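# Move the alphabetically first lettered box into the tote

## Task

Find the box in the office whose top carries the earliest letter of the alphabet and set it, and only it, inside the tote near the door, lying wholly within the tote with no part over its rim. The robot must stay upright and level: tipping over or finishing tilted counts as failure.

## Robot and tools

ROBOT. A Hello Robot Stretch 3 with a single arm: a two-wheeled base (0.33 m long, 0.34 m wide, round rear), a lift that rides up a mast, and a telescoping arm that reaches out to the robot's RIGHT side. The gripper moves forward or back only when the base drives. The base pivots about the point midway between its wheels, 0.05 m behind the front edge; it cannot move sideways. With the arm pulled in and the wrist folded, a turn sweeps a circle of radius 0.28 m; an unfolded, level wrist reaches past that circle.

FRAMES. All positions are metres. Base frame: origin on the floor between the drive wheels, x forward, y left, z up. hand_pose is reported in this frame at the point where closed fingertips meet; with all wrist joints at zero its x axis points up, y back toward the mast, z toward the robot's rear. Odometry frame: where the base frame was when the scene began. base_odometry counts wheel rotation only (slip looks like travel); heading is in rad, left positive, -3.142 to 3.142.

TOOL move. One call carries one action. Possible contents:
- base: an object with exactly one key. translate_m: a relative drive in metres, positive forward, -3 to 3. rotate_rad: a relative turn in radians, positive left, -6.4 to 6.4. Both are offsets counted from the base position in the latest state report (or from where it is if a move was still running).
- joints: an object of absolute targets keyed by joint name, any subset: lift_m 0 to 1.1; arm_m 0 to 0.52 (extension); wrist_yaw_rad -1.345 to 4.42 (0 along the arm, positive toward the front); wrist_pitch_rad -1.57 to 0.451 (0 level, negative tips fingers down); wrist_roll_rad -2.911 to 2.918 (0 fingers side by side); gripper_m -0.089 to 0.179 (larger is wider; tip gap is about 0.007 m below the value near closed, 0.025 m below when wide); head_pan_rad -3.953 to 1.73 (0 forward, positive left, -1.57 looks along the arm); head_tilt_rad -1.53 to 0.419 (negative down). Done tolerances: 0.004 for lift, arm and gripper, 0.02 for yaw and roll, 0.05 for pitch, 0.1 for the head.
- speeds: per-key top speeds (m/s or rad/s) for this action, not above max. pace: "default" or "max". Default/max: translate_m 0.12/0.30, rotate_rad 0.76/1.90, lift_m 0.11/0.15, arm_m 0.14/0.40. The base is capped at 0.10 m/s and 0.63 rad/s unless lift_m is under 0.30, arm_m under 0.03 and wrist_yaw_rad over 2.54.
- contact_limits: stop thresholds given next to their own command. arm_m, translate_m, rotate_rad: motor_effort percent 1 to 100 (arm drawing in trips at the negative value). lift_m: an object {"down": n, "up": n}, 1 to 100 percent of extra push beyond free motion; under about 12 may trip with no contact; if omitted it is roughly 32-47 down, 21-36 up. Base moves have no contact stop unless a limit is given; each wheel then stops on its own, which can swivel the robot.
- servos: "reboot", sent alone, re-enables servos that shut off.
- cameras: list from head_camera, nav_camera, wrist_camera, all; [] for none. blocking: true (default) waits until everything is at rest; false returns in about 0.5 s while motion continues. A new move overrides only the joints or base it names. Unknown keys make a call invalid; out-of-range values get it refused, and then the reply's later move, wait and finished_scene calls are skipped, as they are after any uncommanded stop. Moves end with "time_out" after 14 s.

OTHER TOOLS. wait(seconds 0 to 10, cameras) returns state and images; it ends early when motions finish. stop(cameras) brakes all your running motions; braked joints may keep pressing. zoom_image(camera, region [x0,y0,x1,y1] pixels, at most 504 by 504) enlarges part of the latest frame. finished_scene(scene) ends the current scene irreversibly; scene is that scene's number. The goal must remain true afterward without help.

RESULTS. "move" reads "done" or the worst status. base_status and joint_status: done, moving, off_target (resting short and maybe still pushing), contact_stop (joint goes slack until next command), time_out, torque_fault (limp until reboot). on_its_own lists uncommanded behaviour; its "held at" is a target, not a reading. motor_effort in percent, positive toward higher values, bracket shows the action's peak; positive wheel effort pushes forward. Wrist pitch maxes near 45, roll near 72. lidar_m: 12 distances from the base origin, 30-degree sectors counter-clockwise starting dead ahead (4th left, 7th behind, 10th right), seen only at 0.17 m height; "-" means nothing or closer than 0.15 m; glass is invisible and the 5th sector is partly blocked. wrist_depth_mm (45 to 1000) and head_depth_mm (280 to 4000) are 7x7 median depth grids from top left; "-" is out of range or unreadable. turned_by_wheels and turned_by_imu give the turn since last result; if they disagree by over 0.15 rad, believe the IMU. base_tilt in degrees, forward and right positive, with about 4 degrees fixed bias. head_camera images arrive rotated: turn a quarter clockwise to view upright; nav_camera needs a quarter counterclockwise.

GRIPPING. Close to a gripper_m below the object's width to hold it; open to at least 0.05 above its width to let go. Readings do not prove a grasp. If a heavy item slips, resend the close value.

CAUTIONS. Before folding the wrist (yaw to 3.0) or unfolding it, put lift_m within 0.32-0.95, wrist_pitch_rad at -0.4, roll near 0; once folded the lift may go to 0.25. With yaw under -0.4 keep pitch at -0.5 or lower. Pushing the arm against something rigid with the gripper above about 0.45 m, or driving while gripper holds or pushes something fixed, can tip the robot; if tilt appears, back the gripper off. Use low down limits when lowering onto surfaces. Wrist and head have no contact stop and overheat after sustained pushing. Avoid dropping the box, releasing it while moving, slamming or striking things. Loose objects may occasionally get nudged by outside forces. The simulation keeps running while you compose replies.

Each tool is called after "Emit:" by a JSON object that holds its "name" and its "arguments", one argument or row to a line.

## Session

Emit:
{"name": "move", "arguments": {
  "joints": {"head_tilt_rad": -0.35, "head_pan_rad": 0.0},
  "pace": "max"
}}

Scene clock: 0.73 s.
move: done
base_odometry: x=+0.000 y=+0.000 heading=+0.000
turned_by_wheels: +0.000
turned_by_imu: +0.000
base_tilt: forward=+1.1 right=+0.0
lidar_m: 0.73 0.74 0.91 1.57 1.59 1.09 1.00 1.01 1.25 1.55 1.23 0.80
head_depth_mm: 616 664 709 757 811 872 949 / 609 647 689 742 798 871 952 / 606 645 685 733 792 854 928 / 600 638 680 729 783 849 920 / 595 633 674 720 778 840 910 / 594 628 667 713 766 830 899 / 589 624 663 708 760 821 889
base_status: not commanded
joint_positions: lift_m=+0.337 arm_m=+0.002 wrist_yaw_rad=+3.032 wrist_pitch_rad=-0.535 wrist_roll_rad=+0.000 gripper_m=+0.037 head_pan_rad=+0.000 head_tilt_rad=-0.349
joint_status: all done
measured_speeds: all 0
motor_effort: left_wheel=-0.6(0.8) right_wheel=+2.3(2.6) lift_m=+27.4(27.4) arm_m=-10.1(10.1) wrist_yaw_rad=+0.7(1.1) wrist_pitch_rad=+2.4(2.6) wrist_roll_rad=+0.8(1.0) gripper_m=-0.4(0.9) head_pan_rad=+0.7(1.6) head_tilt_rad=-2.3(3.9)
hand_pose: x=+0.0015 y=+0.0602 z=+0.3248 quat_wxyz=(+0.224, +0.691, +0.150, +0.671) (m; base frame)
wrist_depth_mm: - 140 - - - - 746 / - 156 - - - - - / 888 178 201 879 876 867 - / 727 690 201 715 724 727 690 / 604 612 219 608 603 610 613 / 522 515 128 146 511 526 525 / 457 312 292 299 435 454 461
pictures: head_camera (sideways), nav_camera (sideways), wrist_camera
Images, in order (width x height): head_camera 896x504, nav_camera 672x504, wrist_camera 644x364.

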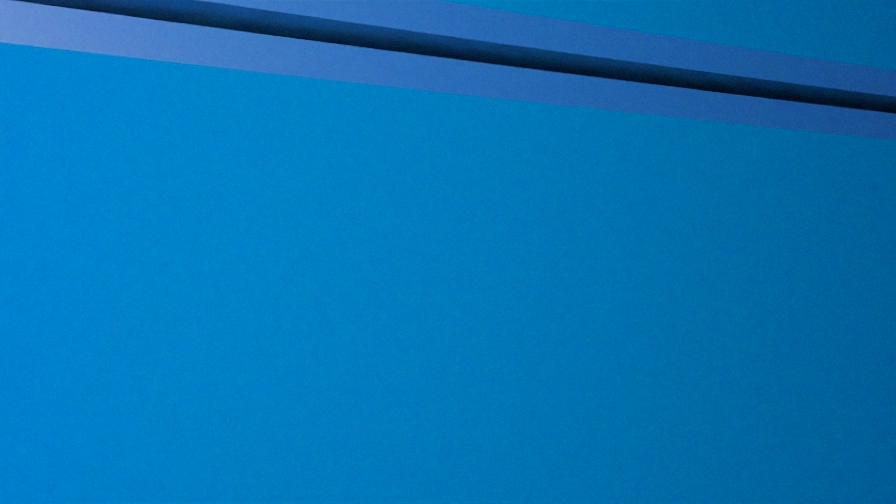

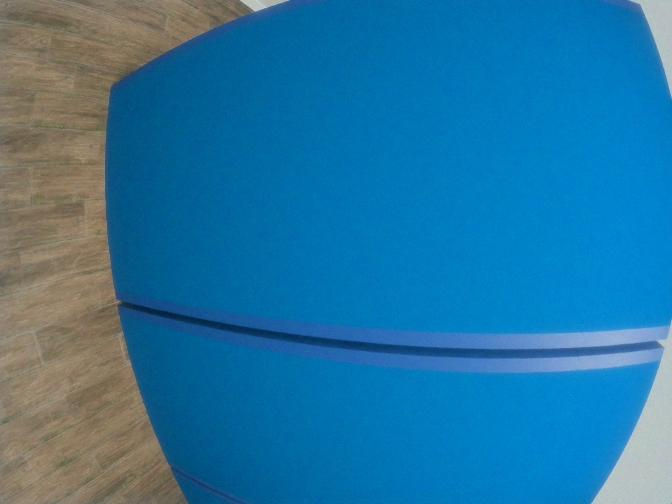

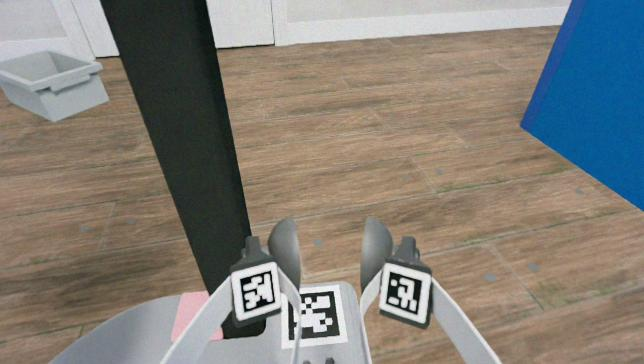

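Emit:
{"name": "move", "arguments": {
  "joints": {"head_pan_rad": -1.9, "head_tilt_rad": -0.4},
  "pace": "max",
  "cameras": ["head_camera", "nav_camera"]
}}

Emit:
{"name": "move", "arguments": {
  "joints": {"head_pan_rad": -3.6, "head_tilt_rad": -0.5},
  "pace": "max",
  "cameras": ["head_camera", "nav_camera"]
}}

Scene clock: 10.67 s.
move: done
base_odometry: x=+0.000 y=+0.000 heading=+0.000
turned_by_wheels: +0.000
turned_by_imu: +0.001
base_tilt: forward=+0.9 right=-0.1
lidar_m: 0.73 0.74 0.91 1.57 1.59 1.09 1.00 1.01 1.26 1.55 1.23 0.80
head_depth_mm: 1270 1301 1375 1432 1494 1574 1439 / 1439 1518 1566 1664 1740 1727 1443 / 1675 1765 1815 1972 2028 1765 1451 / 1988 2086 2018 2334 2194 1761 1430 / 2018 2142 1913 2438 2197 1769 1431 / 1932 2045 1894 2347 2269 1750 1423 / 1839 1943 1882 2222 2264 1734 1432
base_status: not commanded
joint_positions: lift_m=+0.337 arm_m=+0.002 wrist_yaw_rad=+3.032 wrist_pitch_rad=-0.535 wrist_roll_rad=+0.000 gripper_m=+0.037 head_pan_rad=-1.942 head_tilt_rad=-0.401
joint_status: all done
measured_speeds: all 0
motor_effort: left_wheel=-0.5(0.7) right_wheel=+2.2(2.6) lift_m=+29.2(29.2) arm_m=-21.7(21.9) wrist_yaw_rad=+0.8(1.1) wrist_pitch_rad=+2.4(2.6) wrist_roll_rad=+1.0(1.0) gripper_m=-0.6(1.5) head_pan_rad=+1.4(5.3) head_tilt_rad=-2.3(7.0)
hand_pose: x=+0.0015 y=+0.0602 z=+0.3248 quat_wxyz=(+0.224, +0.691, +0.150, +0.671) (m; base frame)
wrist_depth_mm: - 141 - - - - 737 / - 155 - - - - - / 902 176 202 884 904 868 - / 732 704 200 706 719 702 691 / 608 604 221 599 612 611 606 / 524 518 128 146 509 515 519 / 454 309 291 299 437 456 451
pictures: head_camera (sideways), nav_camera (sideways)
Images, in order (width x height): head_camera 896x504, nav_camera 672x504.

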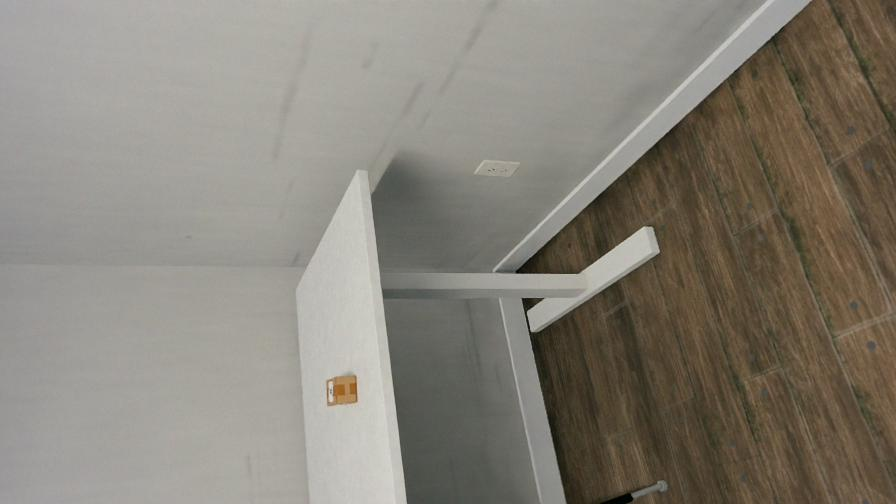

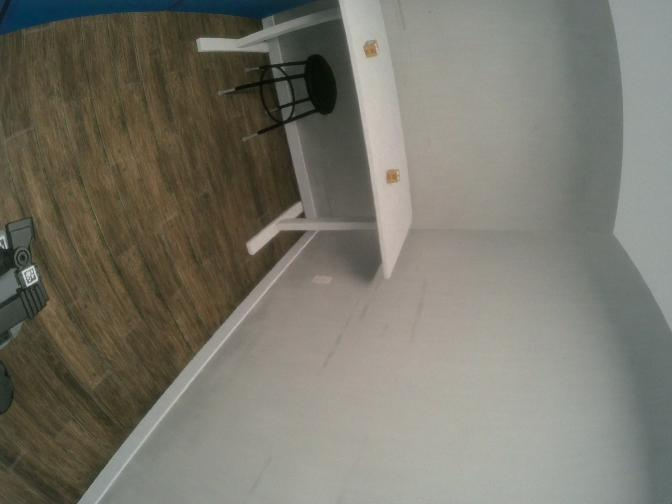

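Scene clock: 11.73 s.
move: done
base_odometry: x=+0.000 y=+0.000 heading=+0.000
turned_by_wheels: +0.000
turned_by_imu: +0.000
base_tilt: forward=+1.0 right=-0.1
lidar_m: 0.73 0.74 0.91 1.57 1.58 1.09 1.00 1.01 1.25 1.55 1.23 0.80
head_depth_mm: 1255 1399 1574 1776 1952 1595 1346 / 1169 1293 1438 1620 1805 1611 1343 / 1099 1201 1318 1481 1662 1596 1332 / 1019 1115 1225 1351 1521 1611 1334 / 970 1053 1137 1252 1393 1504 1336 / 921 987 1079 1167 1283 1421 1333 / 877 930 1011 1091 1193 1313 1327
base_status: not commanded
joint_positions: lift_m=+0.337 arm_m=+0.002 wrist_yaw_rad=+3.032 wrist_pitch_rad=-0.535 wrist_roll_rad=+0.000 gripper_m=+0.037 head_pan_rad=-3.656 head_tilt_rad=-0.502
joint_status: all done
measured_speeds: translate_m=+0.000 rotate_rad=+0.000 lift_m=+0.000 arm_m=+0.000 wrist_yaw_rad=+0.000 wrist_pitch_rad=+0.000 wrist_roll_rad=+0.000 head_pan_rad=+0.024 head_tilt_rad=+0.000
motor_effort: left_wheel=-0.6(0.7) right_wheel=+2.0(2.6) lift_m=+29.3(29.7) arm_m=-22.0(22.6) wrist_yaw_rad=+0.7(1.1) wrist_pitch_rad=+2.5(2.7) wrist_roll_rad=+0.8(1.1) gripper_m=-0.5(1.6) head_pan_rad=+2.3(5.3) head_tilt_rad=-2.6(5.0)
hand_pose: x=+0.0015 y=+0.0602 z=+0.3248 quat_wxyz=(+0.224, +0.691, +0.150, +0.671) (m; base frame)
wrist_depth_mm: - 140 - - - - 730 / - 156 - - - - - / 914 176 202 894 875 873 - / 726 692 201 722 724 718 687 / 597 602 220 611 608 606 603 / 516 521 128 145 510 522 519 / 457 306 293 299 431 456 461
pictures: head_camera (sideways), nav_camera (sideways)
Images, in order (width x height): head_camera 896x504, nav_camera 672x504.

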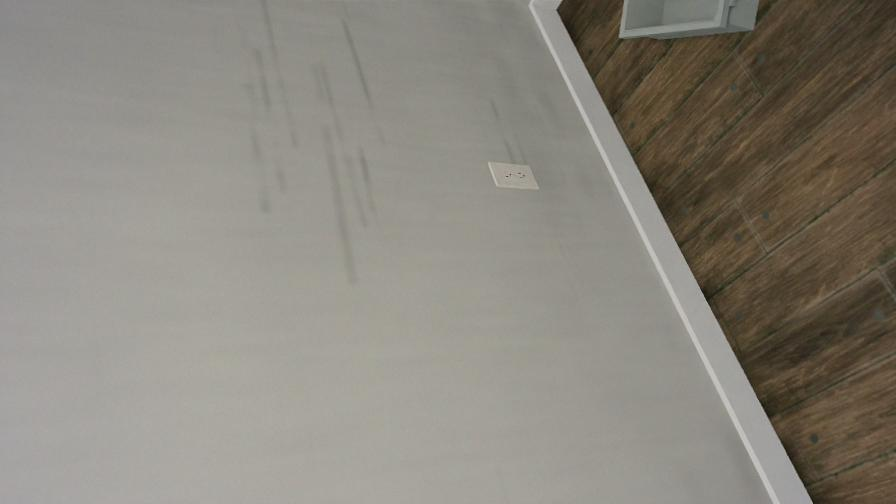

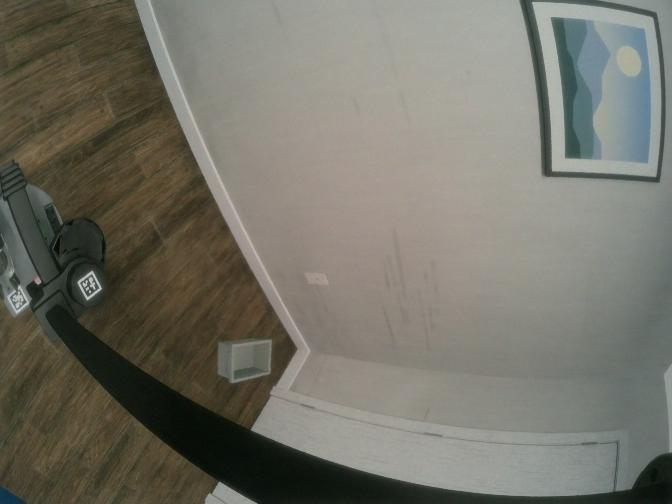

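Emit:
{"name": "move", "arguments": {
  "base": {"rotate_rad": -1.45},
  "joints": {"lift_m": 0.285, "wrist_yaw_rad": 2.888, "wrist_pitch_rad": -0.4, "head_pan_rad": -0.48, "head_tilt_rad": -0.3},
  "pace": "max",
  "cameras": ["nav_camera"]
}}

Emit:
{"name": "move", "arguments": {
  "base": {"translate_m": 0.85},
  "pace": "max",
  "cameras": ["head_camera", "nav_camera"]
}}

Emit:
{"name": "zoom_image", "arguments": {
  "camera": "head_camera",
  "region": [200, 0, 700, 504]
}}

Emit:
{"name": "move", "arguments": {
  "joints": {"head_pan_rad": 0.46},
  "pace": "max",
  "cameras": ["head_camera", "nav_camera"]
}}

Emit:
{"name": "zoom_image", "arguments": {
  "camera": "head_camera",
  "region": [200, 0, 700, 504]
}}

Scene clock: 44.73 s.
move: done
base_odometry: x=+0.000 y=+0.000 heading=-1.450
turned_by_wheels: -1.450
turned_by_imu: -1.443
base_tilt: forward=+1.1 right=+0.0
lidar_m: 1.93 1.05 0.76 0.73 0.76 1.65 1.57 1.43 1.04 1.00 1.03 1.41
head_depth_mm: 1342 1381 1407 1441 1486 1541 1512 / 1526 1602 1648 1713 1760 1801 1570 / 1812 1897 1944 1970 2101 1965 1570 / 2039 2128 2258 1919 2382 1929 1571 / 1986 2078 2184 1916 2486 1959 1578 / 1916 1987 2092 1723 2334 1971 1555 / 1838 1918 2029 1697 2231 1904 1572
base_status: done
joint_positions: lift_m=+0.285 arm_m=+0.002 wrist_yaw_rad=+2.891 wrist_pitch_rad=-0.421 wrist_roll_rad=+0.000 gripper_m=+0.037 head_pan_rad=-0.464 head_tilt_rad=-0.300
joint_status: all done
measured_speeds: translate_m=+0.000 rotate_rad=+0.000 lift_m=+0.000 arm_m=+0.000 wrist_yaw_rad=+0.000 wrist_pitch_rad=+0.000 wrist_roll_rad=+0.000 head_pan_rad=-0.024 head_tilt_rad=+0.000
motor_effort: left_wheel=+10.3(18.0) right_wheel=-8.3(15.7) lift_m=+22.5(29.4) arm_m=-21.1(22.7) wrist_yaw_rad=-1.6(4.9) wrist_pitch_rad=+4.0(7.4) wrist_roll_rad=+1.0(1.1) gripper_m=-0.2(1.2) head_pan_rad=-4.2(4.9) head_tilt_rad=+3.7(6.2)
hand_pose: x=+0.0344 y=+0.0702 z=+0.2969 quat_wxyz=(+0.234, +0.704, +0.060, +0.668) (m; base frame)
wrist_depth_mm: - - - 733 - - - / 136 144 - 781 - - - / 145 153 - 879 - 976 - / 160 167 776 771 779 788 757 / 601 182 652 625 617 619 626 / 517 200 128 309 495 521 522 / 445 274 270 418 418 450 442
pictures: nav_camera (sideways)
Images, in order (width x height): nav_camera 672x504.

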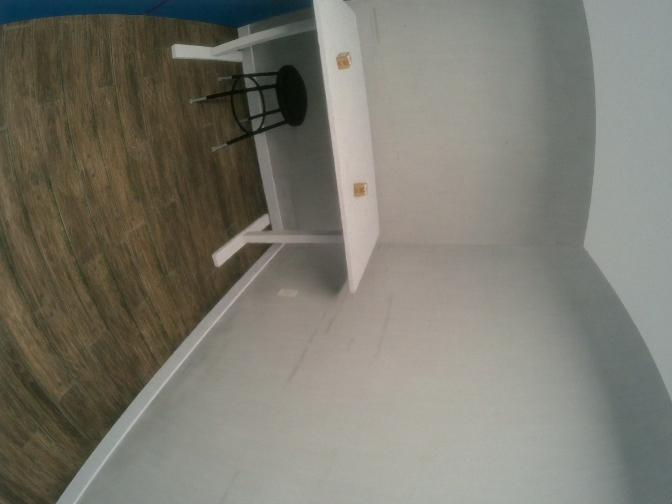

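Scene clock: 48.90 s.
move: done
base_odometry: x=+0.103 y=-0.844 heading=-1.449
turned_by_wheels: +0.000
turned_by_imu: +0.000
base_tilt: forward=+0.9 right=-0.3
lidar_m: 0.80 0.72 0.77 0.74 0.76 1.04 2.41 1.42 1.03 0.99 1.02 1.11
head_depth_mm: 1306 1328 1383 1388 946 1424 1504 / 1363 1439 1513 1533 943 783 1348 / 1301 1379 1479 1489 877 741 1544 / 1252 1315 1396 1433 890 711 1564 / 1193 1261 1328 1362 928 680 1507 / 1158 1205 1268 1314 929 679 1484 / 1111 1172 1221 1267 919 677 937
base_status: done
joint_positions: lift_m=+0.285 arm_m=+0.002 wrist_yaw_rad=+2.890 wrist_pitch_rad=-0.420 wrist_roll_rad=+0.000 gripper_m=+0.037 head_pan_rad=-0.480 head_tilt_rad=-0.300
joint_status: not commanded
measured_speeds: all 0
motor_effort: left_wheel=+6.5(20.2) right_wheel=+0.9(7.3) lift_m=+30.4(30.6) arm_m=-17.2(21.1) wrist_yaw_rad=-1.6(2.3) wrist_pitch_rad=+3.8(4.0) wrist_roll_rad=+0.9(1.1) gripper_m=-0.3(1.5) head_pan_rad=-2.7(4.4) head_tilt_rad=+3.3(4.6)
hand_pose: x=+0.0345 y=+0.0703 z=+0.2971 quat_wxyz=(+0.233, +0.704, +0.060, +0.668) (m; base frame)
wrist_depth_mm: - 137 - - 746 - - / 135 143 - - 813 - - / 145 153 - - 899 955 - / 159 167 759 792 754 732 745 / 594 182 650 622 629 627 625 / 522 198 128 310 504 524 521 / 443 275 268 418 419 443 443
pictures: head_camera (sideways), nav_camera (sideways)
Images, in order (width x height): head_camera 896x504, nav_camera 672x504.

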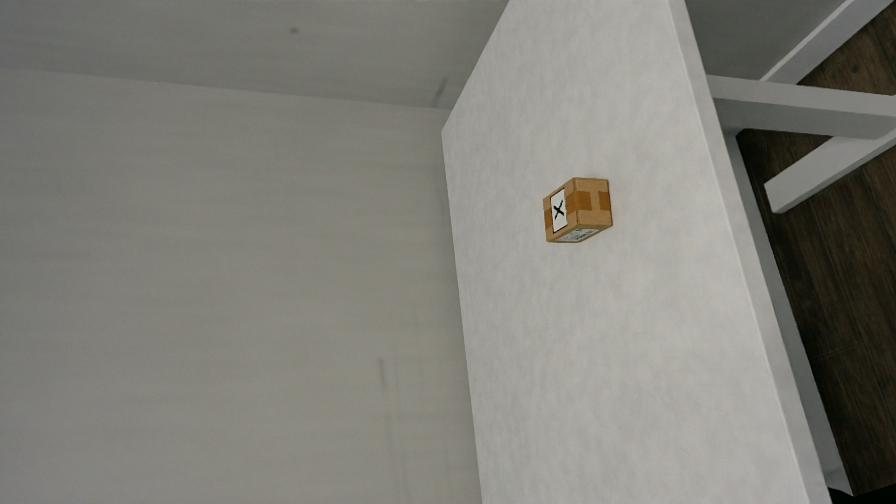

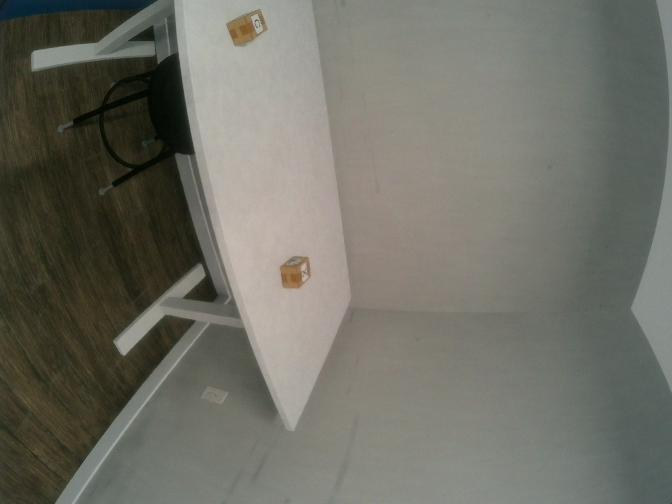

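Scaled by 1.000.

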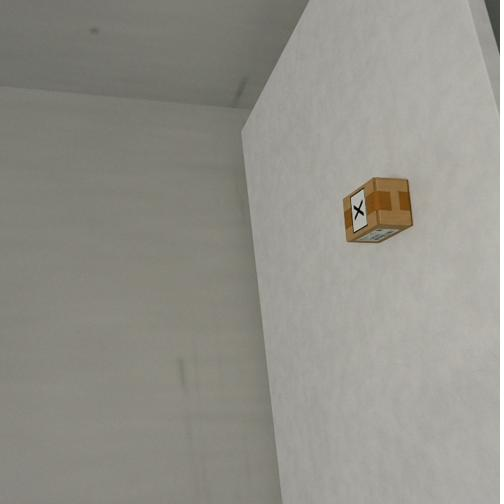

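Scene clock: 49.80 s.
move: done
base_odometry: x=+0.103 y=-0.844 heading=-1.449
turned_by_wheels: +0.000
turned_by_imu: +0.000
base_tilt: forward=+1.1 right=-0.2
lidar_m: 0.80 0.72 0.77 0.74 0.76 1.04 2.41 1.42 1.03 0.99 1.03 1.11
head_depth_mm: 1139 1178 1240 1279 951 690 599 / 1194 1245 1296 1349 939 687 902 / 1252 1318 1372 1402 938 689 1533 / 1265 1326 1425 1443 933 739 1285 / 1097 1146 1209 1268 929 1356 1484 / 968 1008 1053 1108 922 1203 1305 / 866 897 934 971 970 1063 1117
base_status: not commanded
joint_positions: lift_m=+0.285 arm_m=+0.002 wrist_yaw_rad=+2.890 wrist_pitch_rad=-0.420 wrist_roll_rad=+0.000 gripper_m=+0.037 head_pan_rad=+0.476 head_tilt_rad=-0.300
joint_status: all done
measured_speeds: all 0
motor_effort: left_wheel=+6.4(6.6) right_wheel=+0.9(1.3) lift_m=+32.0(32.1) arm_m=-16.1(17.2) wrist_yaw_rad=-1.2(2.0) wrist_pitch_rad=+3.5(4.0) wrist_roll_rad=+0.9(1.0) gripper_m=-0.8(1.0) head_pan_rad=+1.0(4.4) head_tilt_rad=+4.0(4.1)
hand_pose: x=+0.0345 y=+0.0703 z=+0.2972 quat_wxyz=(+0.233, +0.704, +0.060, +0.668) (m; base frame)
wrist_depth_mm: - 137 - - 743 - - / 135 143 - - 834 - - / 145 153 - - 904 960 - / 160 167 770 767 777 745 746 / 593 182 640 620 624 615 622 / 522 200 127 312 496 515 522 / 442 276 270 419 417 447 442
pictures: head_camera (sideways), nav_camera (sideways)
Images, in order (width x height): head_camera 896x504, nav_camera 672x504.

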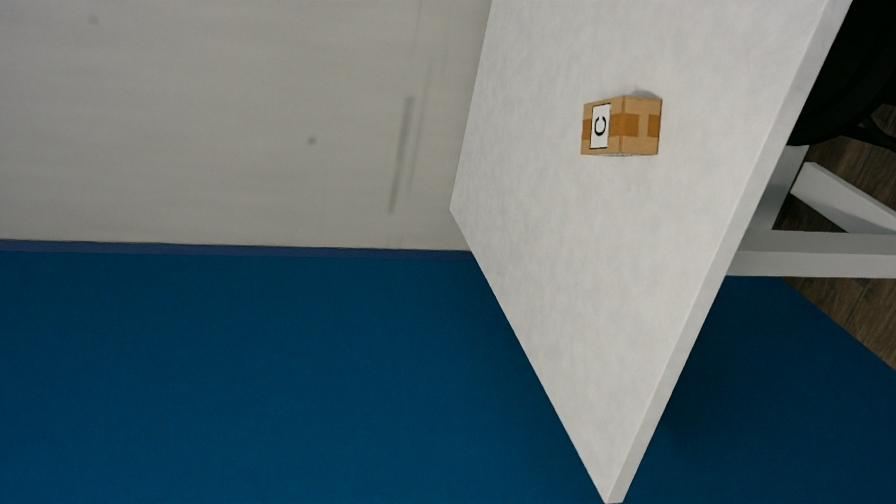

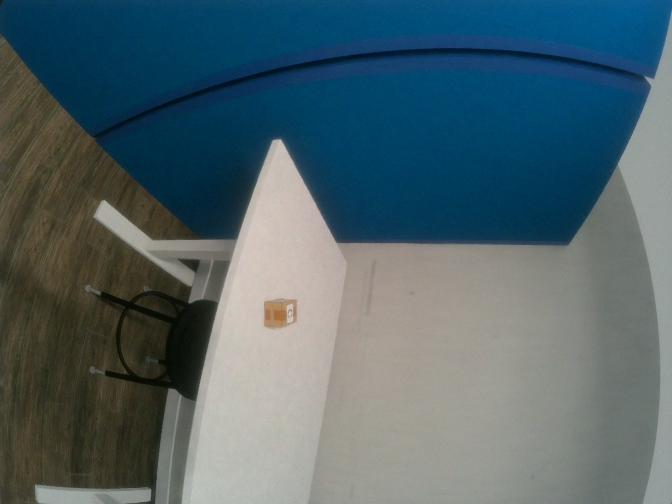

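Scaled by 1.000.

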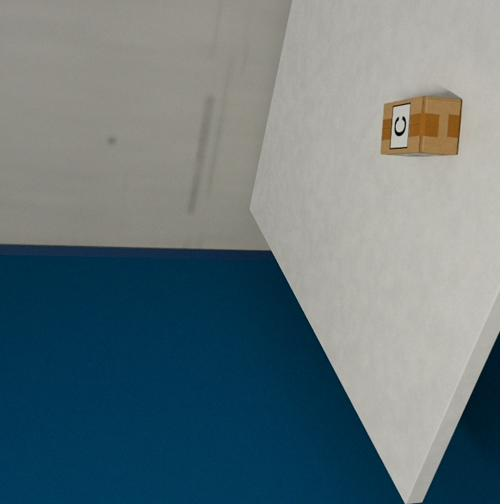

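Emit:
{"name": "zoom_image", "arguments": {
  "camera": "head_camera",
  "region": [570, 80, 670, 170]
}}

Scaled by 5.040 from the camera's 896x504 image, which has a finer 1280x720 frame.

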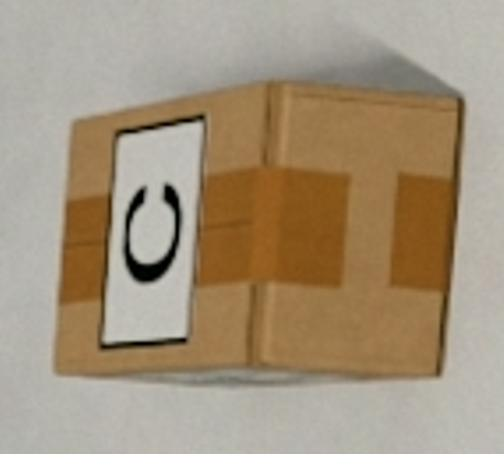

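Emit:
{"name": "move", "arguments": {
  "base": {"translate_m": -1.88},
  "joints": {"head_pan_rad": -0.9, "head_tilt_rad": -0.35},
  "pace": "max",
  "cameras": []
}}

Emit:
{"name": "move", "arguments": {
  "base": {"rotate_rad": 1.55},
  "pace": "max",
  "cameras": ["nav_camera"]
}}

Emit:
{"name": "move", "arguments": {
  "base": {"translate_m": 1.5},
  "pace": "max",
  "cameras": ["head_camera", "nav_camera"]
}}

Scene clock: 80.67 s.
move: done
base_odometry: x=-0.125 y=+1.022 heading=-1.450
turned_by_wheels: +0.000
turned_by_imu: +0.004
base_tilt: forward=+0.9 right=-0.1
lidar_m: 2.80 1.03 0.82 2.30 0.82 0.56 0.55 0.57 0.78 1.01 1.05 1.42
head_depth_mm: 925 968 1015 1070 1131 1188 1261 / 977 1038 1090 1156 1217 1303 1389 / 1041 1123 1184 1257 1340 1429 1454 / 1126 1223 1295 1398 1485 1588 1504 / 1228 1332 1421 1527 1647 1733 1491 / 1381 1481 1580 1705 1875 1837 1480 / 1532 1641 1799 1965 2145 1859 1487
base_status: done
joint_positions: lift_m=+0.285 arm_m=+0.002 wrist_yaw_rad=+2.890 wrist_pitch_rad=-0.420 wrist_roll_rad=+0.000 gripper_m=+0.037 head_pan_rad=-0.900 head_tilt_rad=-0.351
joint_status: all done
measured_speeds: all 0
motor_effort: left_wheel=-3.9(12.1) right_wheel=+0.9(17.6) lift_m=+21.3(31.8) arm_m=-4.6(12.1) wrist_yaw_rad=-1.0(2.1) wrist_pitch_rad=+3.6(4.1) wrist_roll_rad=+0.8(1.1) gripper_m=-0.1(1.5) head_pan_rad=+3.3(4.6) head_tilt_rad=-1.4(5.0)
hand_pose: x=+0.0345 y=+0.0703 z=+0.2972 quat_wxyz=(+0.233, +0.704, +0.060, +0.668) (m; base frame)
wrist_depth_mm: - - - - 759 - - / 135 - - - 811 - - / 145 170 - - 896 979 - / 161 176 774 767 774 760 783 / 591 182 645 615 617 612 621 / 522 199 127 312 504 512 524 / 447 278 268 420 414 443 448
pictures: none
No camera images: "cameras" was empty.

Scene clock: 82.77 s.
move: done
base_odometry: x=-0.125 y=+1.022 heading=+0.100
turned_by_wheels: +1.550
turned_by_imu: +1.544
base_tilt: forward=+0.9 right=-0.2
lidar_m: 2.65 0.85 0.57 0.55 0.56 0.75 1.01 1.04 1.37 2.78 1.07 0.82
head_depth_mm: 1414 1571 1763 1959 2209 1897 1501 / 1218 1332 1454 1613 1796 1821 1504 / 1074 1157 1243 1349 1490 1639 1512 / 952 1022 1087 1164 1272 1380 1443 / 857 904 960 1026 1101 1192 1283 / 783 820 869 918 985 1047 1119 / 718 753 786 830 880 929 1005
base_status: done
joint_positions: lift_m=+0.285 arm_m=+0.002 wrist_yaw_rad=+2.890 wrist_pitch_rad=-0.420 wrist_roll_rad=+0.000 gripper_m=+0.037 head_pan_rad=-0.900 head_tilt_rad=-0.351
joint_status: not commanded
measured_speeds: all 0
motor_effort: left_wheel=-7.5(17.3) right_wheel=+9.1(16.8) lift_m=+24.0(24.1) arm_m=-18.3(18.3) wrist_yaw_rad=-1.1(1.9) wrist_pitch_rad=+3.7(3.8) wrist_roll_rad=+0.8(1.3) gripper_m=-0.3(1.4) head_pan_rad=+3.4(4.2) head_tilt_rad=-1.0(2.1)
hand_pose: x=+0.0345 y=+0.0703 z=+0.2972 quat_wxyz=(+0.233, +0.704, +0.060, +0.668) (m; base frame)
wrist_depth_mm: - 137 - 540 - - - / 135 143 - 591 - - - / 145 153 - 640 - - - / 157 166 - 688 740 780 756 / 569 183 619 614 634 624 617 / 516 199 128 312 504 524 513 / 443 276 268 422 423 443 443
pictures: nav_camera (sideways)
Images, in order (width x height): nav_camera 672x504.

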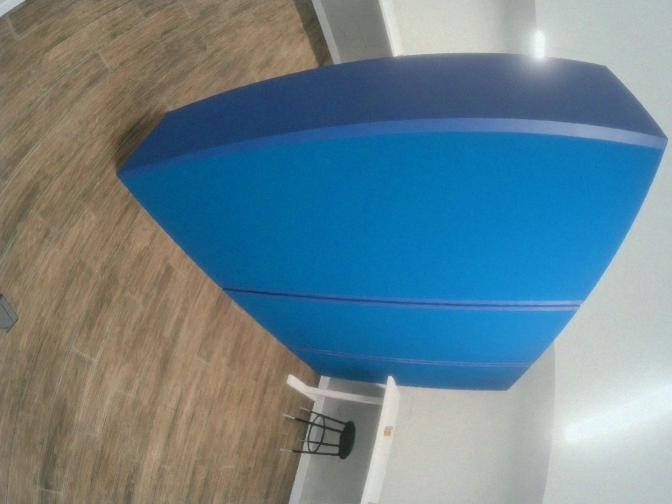

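Scene clock: 89.17 s.
move: done
base_odometry: x=+1.368 y=+1.172 heading=+0.100
turned_by_wheels: +0.000
turned_by_imu: -0.002
base_tilt: forward=+1.0 right=-0.2
lidar_m: 1.80 0.95 0.67 0.64 0.65 0.87 2.06 0.48 0.45 1.24 2.89 2.28
head_depth_mm: 2906 3003 3033 3218 2540 1886 1516 / 3137 3256 3315 3484 2488 1892 1498 / 3233 3511 3599 3703 2470 1866 1504 / 3093 3242 3541 3546 2447 1863 1492 / 2780 2925 3136 3165 2465 1852 1503 / 2519 2689 2738 2971 2388 1866 1490 / 2353 2422 2350 2661 2450 1844 1492
base_status: done
joint_positions: lift_m=+0.285 arm_m=+0.002 wrist_yaw_rad=+2.890 wrist_pitch_rad=-0.420 wrist_roll_rad=+0.000 gripper_m=+0.037 head_pan_rad=-0.900 head_tilt_rad=-0.351
joint_status: not commanded
measured_speeds: all 0
motor_effort: left_wheel=+5.4(14.1) right_wheel=+1.8(16.4) lift_m=+31.3(31.6) arm_m=-19.8(22.5) wrist_yaw_rad=-1.3(2.0) wrist_pitch_rad=+3.5(4.0) wrist_roll_rad=+0.8(1.1) gripper_m=+0.7(1.4) head_pan_rad=+0.9(3.6) head_tilt_rad=+0.8(1.9)
hand_pose: x=+0.0345 y=+0.0703 z=+0.2972 quat_wxyz=(+0.233, +0.704, +0.060, +0.668) (m; base frame)
wrist_depth_mm: - 137 - - - - - / 135 143 - - - - - / 145 153 - - - - - / 157 166 691 744 788 781 771 / 596 183 641 619 623 632 626 / 520 200 127 311 501 517 516 / 447 275 271 420 420 443 451
pictures: head_camera (sideways), nav_camera (sideways)
Images, in order (width x height): head_camera 896x504, nav_camera 672x504.

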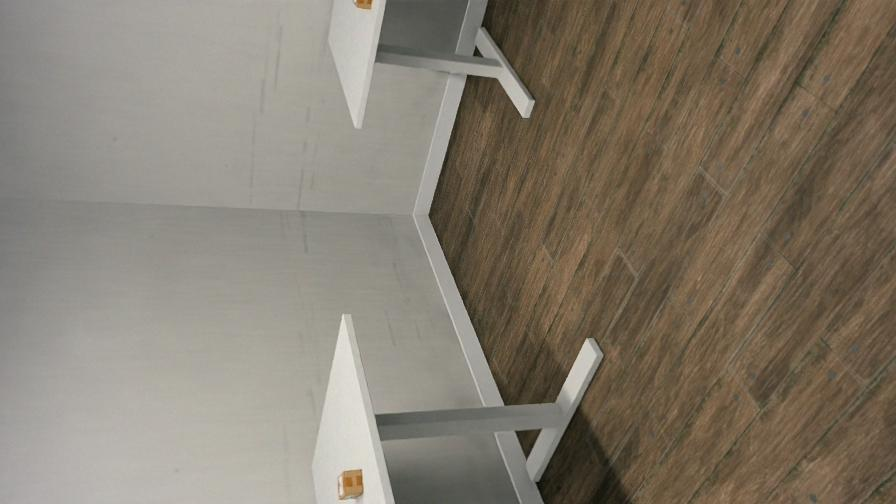

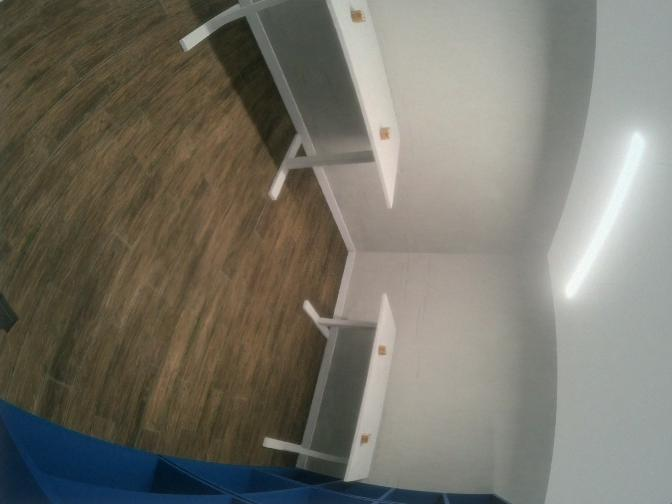

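Emit:
{"name": "move", "arguments": {
  "base": {"rotate_rad": -0.75},
  "joints": {"head_pan_rad": 0.39, "head_tilt_rad": -0.3},
  "pace": "max",
  "cameras": []
}}

Emit:
{"name": "move", "arguments": {
  "base": {"translate_m": 1.24},
  "pace": "max",
  "cameras": ["head_camera", "nav_camera"]
}}

Emit:
{"name": "move", "arguments": {
  "joints": {"head_pan_rad": 1.2},
  "pace": "max",
  "cameras": ["head_camera", "nav_camera"]
}}

Scene clock: 119.00 s.
move: done
base_odometry: x=+1.368 y=+1.172 heading=-0.649
turned_by_wheels: -0.750
turned_by_imu: -0.746
base_tilt: forward=+0.9 right=-0.2
lidar_m: 2.28 1.80 1.29 0.74 0.64 0.64 0.74 1.27 0.65 0.45 1.24 2.89
head_depth_mm: 2301 2409 2567 2301 2502 1997 1580 / 2197 2329 2432 2671 2728 1984 1564 / 2121 2274 2354 2537 2635 1980 1578 / 2078 2201 2325 2462 2552 2002 1568 / 2031 2120 2203 1923 2480 1961 1573 / 1954 2049 2166 1836 2417 1914 1575 / 1922 2004 2103 2139 2331 1973 1552
base_status: done
joint_positions: lift_m=+0.285 arm_m=+0.002 wrist_yaw_rad=+2.890 wrist_pitch_rad=-0.420 wrist_roll_rad=+0.000 gripper_m=+0.037 head_pan_rad=+0.405 head_tilt_rad=-0.301
joint_status: all done
measured_speeds: translate_m=+0.000 rotate_rad=+0.000 lift_m=+0.000 arm_m=+0.000 wrist_yaw_rad=+0.000 wrist_pitch_rad=+0.000 wrist_roll_rad=+0.000 head_pan_rad=-0.024 head_tilt_rad=+0.000
motor_effort: left_wheel=+10.1(17.9) right_wheel=-7.8(14.4) lift_m=+27.7(29.2) arm_m=-21.9(22.4) wrist_yaw_rad=-1.1(1.9) wrist_pitch_rad=+3.6(3.8) wrist_roll_rad=+1.0(1.0) gripper_m=-0.7(1.3) head_pan_rad=-2.1(5.1) head_tilt_rad=+3.9(6.4)
hand_pose: x=+0.0345 y=+0.0703 z=+0.2972 quat_wxyz=(+0.233, +0.704, +0.060, +0.668) (m; base frame)
wrist_depth_mm: - 137 - - - - - / 135 143 - - - - - / 145 153 944 - - - - / 156 169 773 762 754 789 772 / 570 182 660 623 622 621 619 / 516 199 128 310 504 519 516 / 443 275 271 417 422 447 445
pictures: none
No camera images: "cameras" was empty.

Scene clock: 124.50 s.
move: done
base_odometry: x=+2.356 y=+0.423 heading=-0.649
turned_by_wheels: +0.000
turned_by_imu: -0.001
base_tilt: forward=+1.1 right=-0.2
lidar_m: 1.61 1.07 1.40 1.17 1.51 1.51 1.75 1.28 1.22 1.72 2.00 1.81
head_depth_mm: 1414 1495 1577 1706 948 1898 1572 / 1358 1439 1535 1619 938 1846 1591 / 1323 1384 1468 1518 939 1223 1359 / 1274 1338 1421 1468 936 774 1562 / 1226 1289 1370 1410 870 766 1569 / 1190 1253 1317 1360 925 733 1565 / 1159 1221 1280 1330 927 705 1568
base_status: done
joint_positions: lift_m=+0.285 arm_m=+0.002 wrist_yaw_rad=+2.890 wrist_pitch_rad=-0.420 wrist_roll_rad=+0.000 gripper_m=+0.037 head_pan_rad=+0.390 head_tilt_rad=-0.299
joint_status: not commanded
measured_speeds: all 0
motor_effort: left_wheel=+4.5(20.9) right_wheel=+2.9(8.9) lift_m=+24.4(28.2) arm_m=-20.2(22.4) wrist_yaw_rad=-1.6(1.7) wrist_pitch_rad=+3.4(3.9) wrist_roll_rad=+0.8(1.1) gripper_m=+0.2(1.4) head_pan_rad=-2.7(4.6) head_tilt_rad=+3.1(5.2)
hand_pose: x=+0.0345 y=+0.0703 z=+0.2972 quat_wxyz=(+0.233, +0.704, +0.060, +0.668) (m; base frame)
wrist_depth_mm: - - - - - - - / 135 - - - - - - / 145 170 - - - - - / 161 177 784 776 787 776 770 / 600 182 640 620 618 606 618 / 518 200 128 310 500 522 528 / 443 275 271 419 423 439 445
pictures: head_camera (sideways), nav_camera (sideways)
Images, in order (width x height): head_camera 896x504, nav_camera 672x504.

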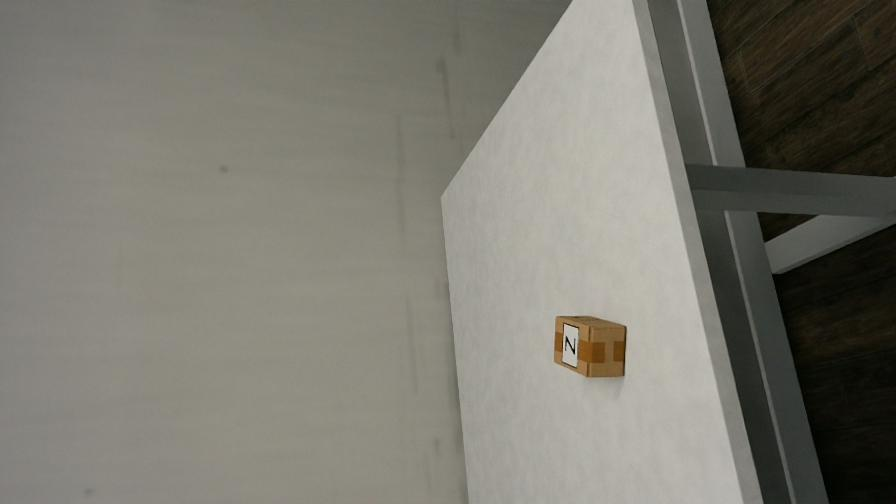

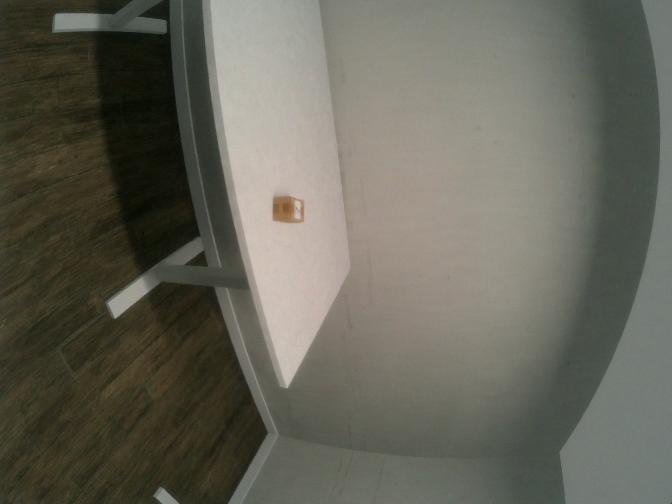

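Scene clock: 125.37 s.
move: done
base_odometry: x=+2.356 y=+0.423 heading=-0.649
turned_by_wheels: +0.000
turned_by_imu: +0.000
base_tilt: forward=+0.9 right=-0.3
lidar_m: 1.62 1.07 1.40 1.17 1.51 1.51 1.75 1.28 1.22 1.73 2.00 1.81
head_depth_mm: 1190 1242 1295 1339 954 695 1542 / 1235 1289 1357 1386 945 718 1588 / 1298 1365 1436 1460 944 772 1575 / 1361 1438 1501 1485 939 1769 1571 / 1439 1510 1588 1459 931 1774 1530 / 1509 1595 1682 1727 932 1844 1447 / 1583 1692 1815 1890 969 1967 1559
base_status: not commanded
joint_positions: lift_m=+0.285 arm_m=+0.002 wrist_yaw_rad=+2.890 wrist_pitch_rad=-0.420 wrist_roll_rad=+0.000 gripper_m=+0.037 head_pan_rad=+1.213 head_tilt_rad=-0.299
joint_status: all done
measured_speeds: all 0
motor_effort: left_wheel=+4.6(4.6) right_wheel=+3.6(3.6) lift_m=+24.1(24.5) arm_m=-19.8(20.3) wrist_yaw_rad=-1.3(1.8) wrist_pitch_rad=+3.4(3.9) wrist_roll_rad=+0.8(1.1) gripper_m=-0.9(1.3) head_pan_rad=+1.7(5.4) head_tilt_rad=+3.3(4.0)
hand_pose: x=+0.0345 y=+0.0703 z=+0.2972 quat_wxyz=(+0.233, +0.704, +0.060, +0.668) (m; base frame)
wrist_depth_mm: - - - - - - - / 135 - - - - - - / 145 170 - - - - - / 161 176 773 774 783 777 775 / 598 182 649 618 620 621 616 / 519 200 127 311 504 521 521 / 442 275 269 419 424 450 443
pictures: head_camera (sideways), nav_camera (sideways)
Images, in order (width x height): head_camera 896x504, nav_camera 672x504.

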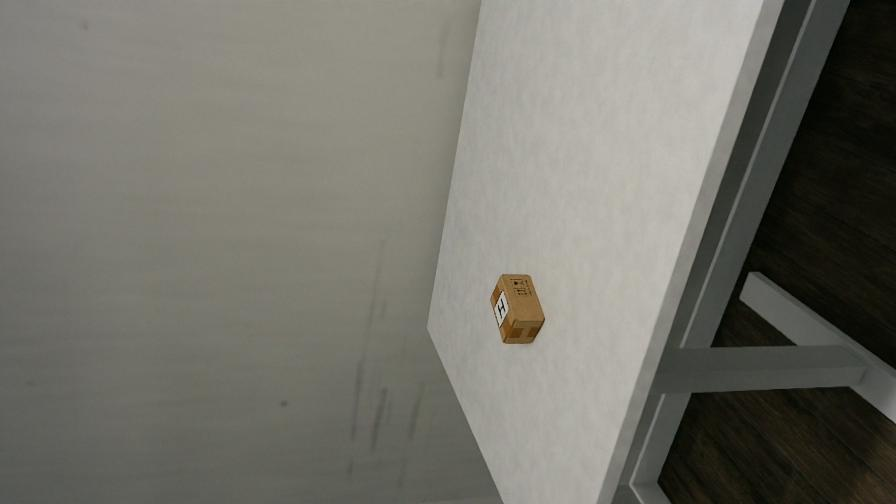

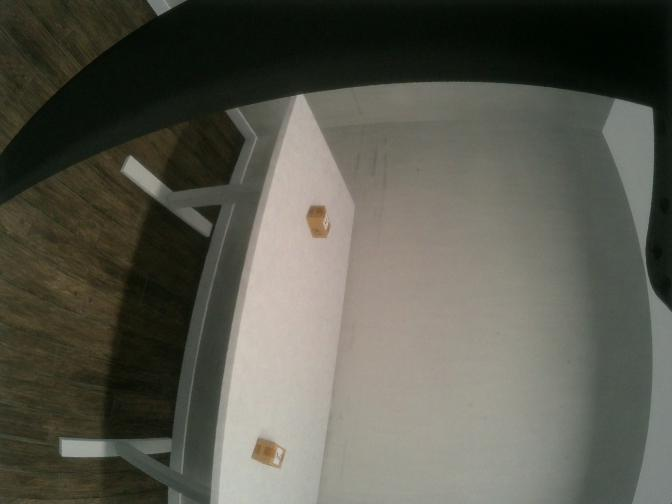

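Emit:
{"name": "zoom_image", "arguments": {
  "camera": "head_camera",
  "region": [470, 260, 570, 350]
}}

Emit:
{"name": "move", "arguments": {
  "base": {"rotate_rad": -1.17},
  "joints": {"head_pan_rad": 0.0, "head_tilt_rad": -0.3},
  "pace": "max",
  "cameras": []
}}

Emit:
{"name": "move", "arguments": {
  "base": {"translate_m": 0.95},
  "pace": "max",
  "cameras": ["head_camera", "nav_camera"]
}}

Emit:
{"name": "move", "arguments": {
  "joints": {"head_pan_rad": 0.75},
  "pace": "max",
  "cameras": ["head_camera", "nav_camera"]
}}

Scaled by 5.040 from the camera's 896x504 image, which has a finer 1280x720 frame.

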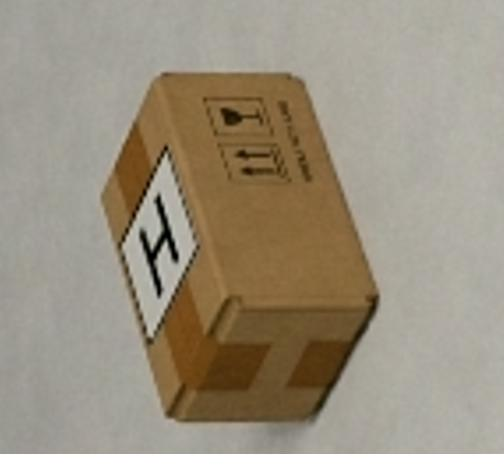

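Scene clock: 132.07 s.
move: done
base_odometry: x=+2.356 y=+0.423 heading=-1.819
turned_by_wheels: -1.170
turned_by_imu: -1.165
base_tilt: forward=+1.0 right=+0.0
lidar_m: 2.01 1.80 1.75 1.07 1.40 1.17 1.53 1.51 1.65 1.29 1.22 1.73
head_depth_mm: 2214 2363 2441 2477 2457 1940 1583 / 2171 2264 2418 2494 2577 1991 1581 / 2144 2252 2389 2081 2401 1979 1586 / 2066 2183 2304 1911 2589 1977 1571 / 2019 2100 2214 1897 2466 1981 1585 / 1954 2025 2162 1899 2339 1968 1564 / 1910 1989 2094 1864 2340 1972 1555
base_status: done
joint_positions: lift_m=+0.285 arm_m=+0.002 wrist_yaw_rad=+2.890 wrist_pitch_rad=-0.420 wrist_roll_rad=+0.000 gripper_m=+0.037 head_pan_rad=-0.015 head_tilt_rad=-0.299
joint_status: all done
measured_speeds: translate_m=+0.000 rotate_rad=+0.000 lift_m=+0.000 arm_m=+0.000 wrist_yaw_rad=+0.000 wrist_pitch_rad=+0.000 wrist_roll_rad=+0.000 head_pan_rad=+0.024 head_tilt_rad=+0.000
motor_effort: left_wheel=+8.1(18.2) right_wheel=-7.5(15.6) lift_m=+20.3(21.9) arm_m=-22.0(22.2) wrist_yaw_rad=-1.3(1.7) wrist_pitch_rad=+3.7(3.9) wrist_roll_rad=+0.9(1.0) gripper_m=-0.1(1.3) head_pan_rad=+3.1(6.1) head_tilt_rad=+0.9(4.6)
hand_pose: x=+0.0345 y=+0.0703 z=+0.2972 quat_wxyz=(+0.233, +0.704, +0.060, +0.668) (m; base frame)
wrist_depth_mm: - - - - - - - / 135 - - - - - - / 146 170 - - - - - / 161 176 780 770 773 773 758 / 613 182 647 617 625 620 620 / 521 200 127 312 500 518 518 / 439 273 270 419 423 445 446
pictures: none
No camera images: "cameras" was empty.

Scene clock: 136.60 s.
move: done
base_odometry: x=+2.122 y=-0.498 heading=-1.819
turned_by_wheels: +0.000
turned_by_imu: +0.000
base_tilt: forward=+0.9 right=-0.1
lidar_m: 1.07 1.37 1.09 1.76 1.36 1.91 2.41 2.39 1.60 0.94 0.98 0.91
head_depth_mm: 1320 1390 1484 1571 1306 907 1457 / 1328 1401 1468 1564 1229 860 1251 / 1277 1345 1436 1535 1222 861 776 / 1234 1312 1389 1464 1215 895 749 / 1207 1264 1349 1414 1219 889 728 / 1166 1227 1297 1361 1210 890 707 / 1142 1200 1253 1323 1213 890 704
base_status: done
joint_positions: lift_m=+0.285 arm_m=+0.002 wrist_yaw_rad=+2.890 wrist_pitch_rad=-0.420 wrist_roll_rad=+0.000 gripper_m=+0.037 head_pan_rad=+0.000 head_tilt_rad=-0.299
joint_status: not commanded
measured_speeds: all 0
motor_effort: left_wheel=+10.2(17.1) right_wheel=-4.7(15.1) lift_m=+23.0(23.3) arm_m=-17.2(21.7) wrist_yaw_rad=-1.7(1.8) wrist_pitch_rad=+3.7(3.9) wrist_roll_rad=+0.8(1.0) gripper_m=+0.3(1.9) head_pan_rad=+3.3(4.3) head_tilt_rad=-0.1(2.1)
hand_pose: x=+0.0345 y=+0.0703 z=+0.2972 quat_wxyz=(+0.233, +0.704, +0.060, +0.668) (m; base frame)
wrist_depth_mm: - - - - - - - / 135 - - - - - - / 145 170 - - - - - / 161 177 776 775 776 792 778 / 590 182 647 615 625 612 632 / 511 200 127 310 498 519 520 / 447 276 269 419 419 441 445
pictures: head_camera (sideways), nav_camera (sideways)
Images, in order (width x height): head_camera 896x504, nav_camera 672x504.

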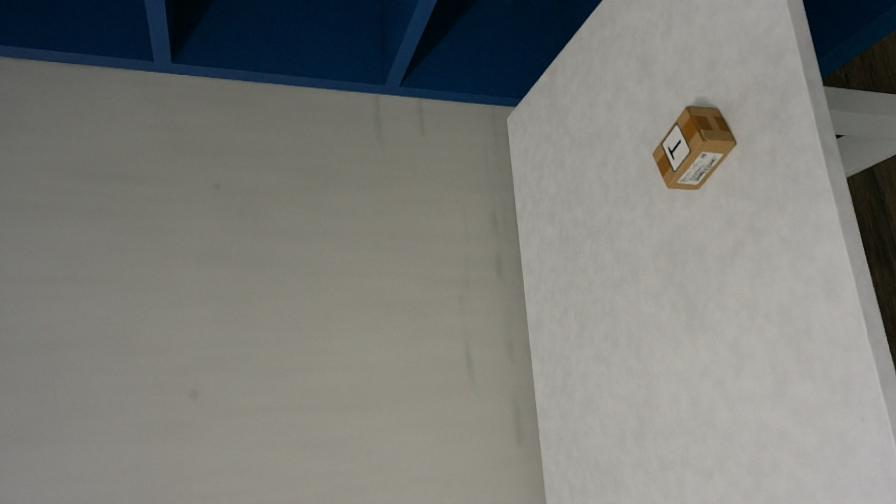

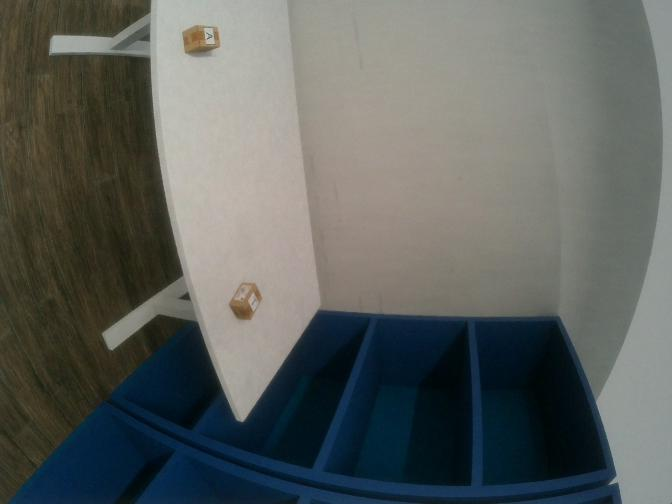

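Scene clock: 137.47 s.
move: done
base_odometry: x=+2.122 y=-0.498 heading=-1.819
turned_by_wheels: +0.000
turned_by_imu: +0.000
base_tilt: forward=+0.9 right=-0.1
lidar_m: 1.07 1.37 1.09 1.76 1.36 1.91 2.41 2.39 1.60 0.94 0.98 0.91
head_depth_mm: 1158 1210 1266 1333 1237 908 716 / 1211 1258 1323 1393 1231 902 710 / 1262 1321 1383 1453 1232 897 730 / 1316 1390 1460 1544 1220 846 777 / 1371 1461 1538 1622 1207 891 1360 / 1453 1527 1621 1731 1199 891 1514 / 1526 1611 1711 1845 1907 923 1567
base_status: not commanded
joint_positions: lift_m=+0.285 arm_m=+0.002 wrist_yaw_rad=+2.890 wrist_pitch_rad=-0.420 wrist_roll_rad=+0.000 gripper_m=+0.037 head_pan_rad=+0.770 head_tilt_rad=-0.299
joint_status: all done
measured_speeds: all 0
motor_effort: left_wheel=+10.2(10.4) right_wheel=-4.7(4.8) lift_m=+25.9(26.1) arm_m=-16.3(17.4) wrist_yaw_rad=-1.1(1.7) wrist_pitch_rad=+3.5(3.8) wrist_roll_rad=+0.8(1.0) gripper_m=+0.4(1.2) head_pan_rad=+0.6(4.6) head_tilt_rad=-0.8(1.7)
hand_pose: x=+0.0345 y=+0.0703 z=+0.2972 quat_wxyz=(+0.233, +0.704, +0.060, +0.668) (m; base frame)
wrist_depth_mm: - - - - - - - / 135 - - - - - - / 145 170 - - - - - / 161 175 770 779 764 775 776 / 596 182 641 619 625 614 624 / 521 200 128 309 504 525 516 / 445 276 269 419 423 447 440
pictures: head_camera (sideways), nav_camera (sideways)
Images, in order (width x height): head_camera 896x504, nav_camera 672x504.

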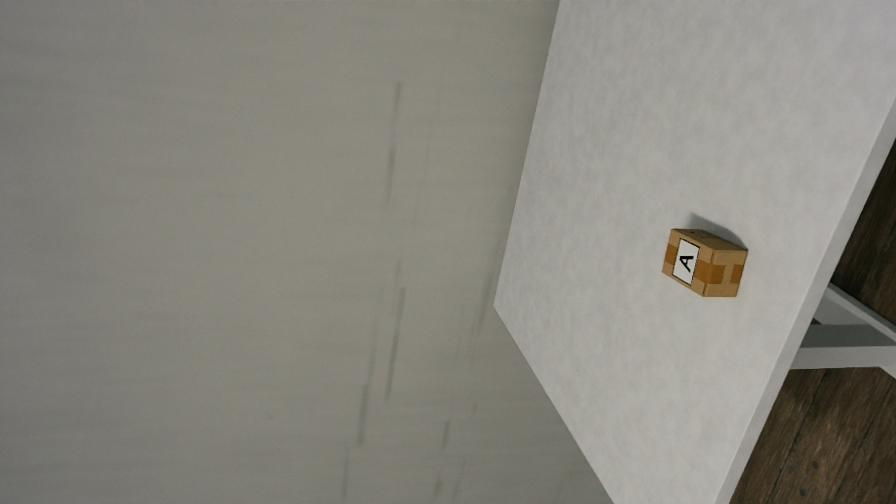

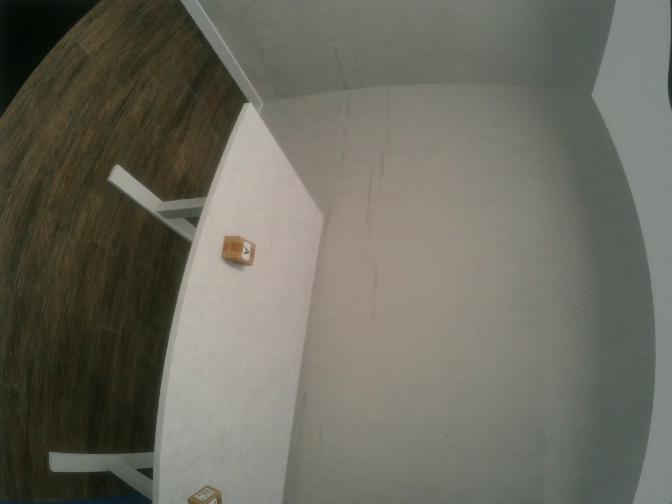

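Emit:
{"name": "zoom_image", "arguments": {
  "camera": "head_camera",
  "region": [650, 215, 760, 310]
}}

Scaled by 4.582 from the camera's 896x504 image, which has a finer 1280x720 frame.

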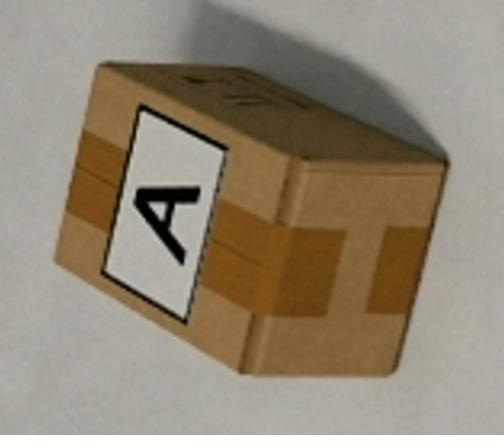

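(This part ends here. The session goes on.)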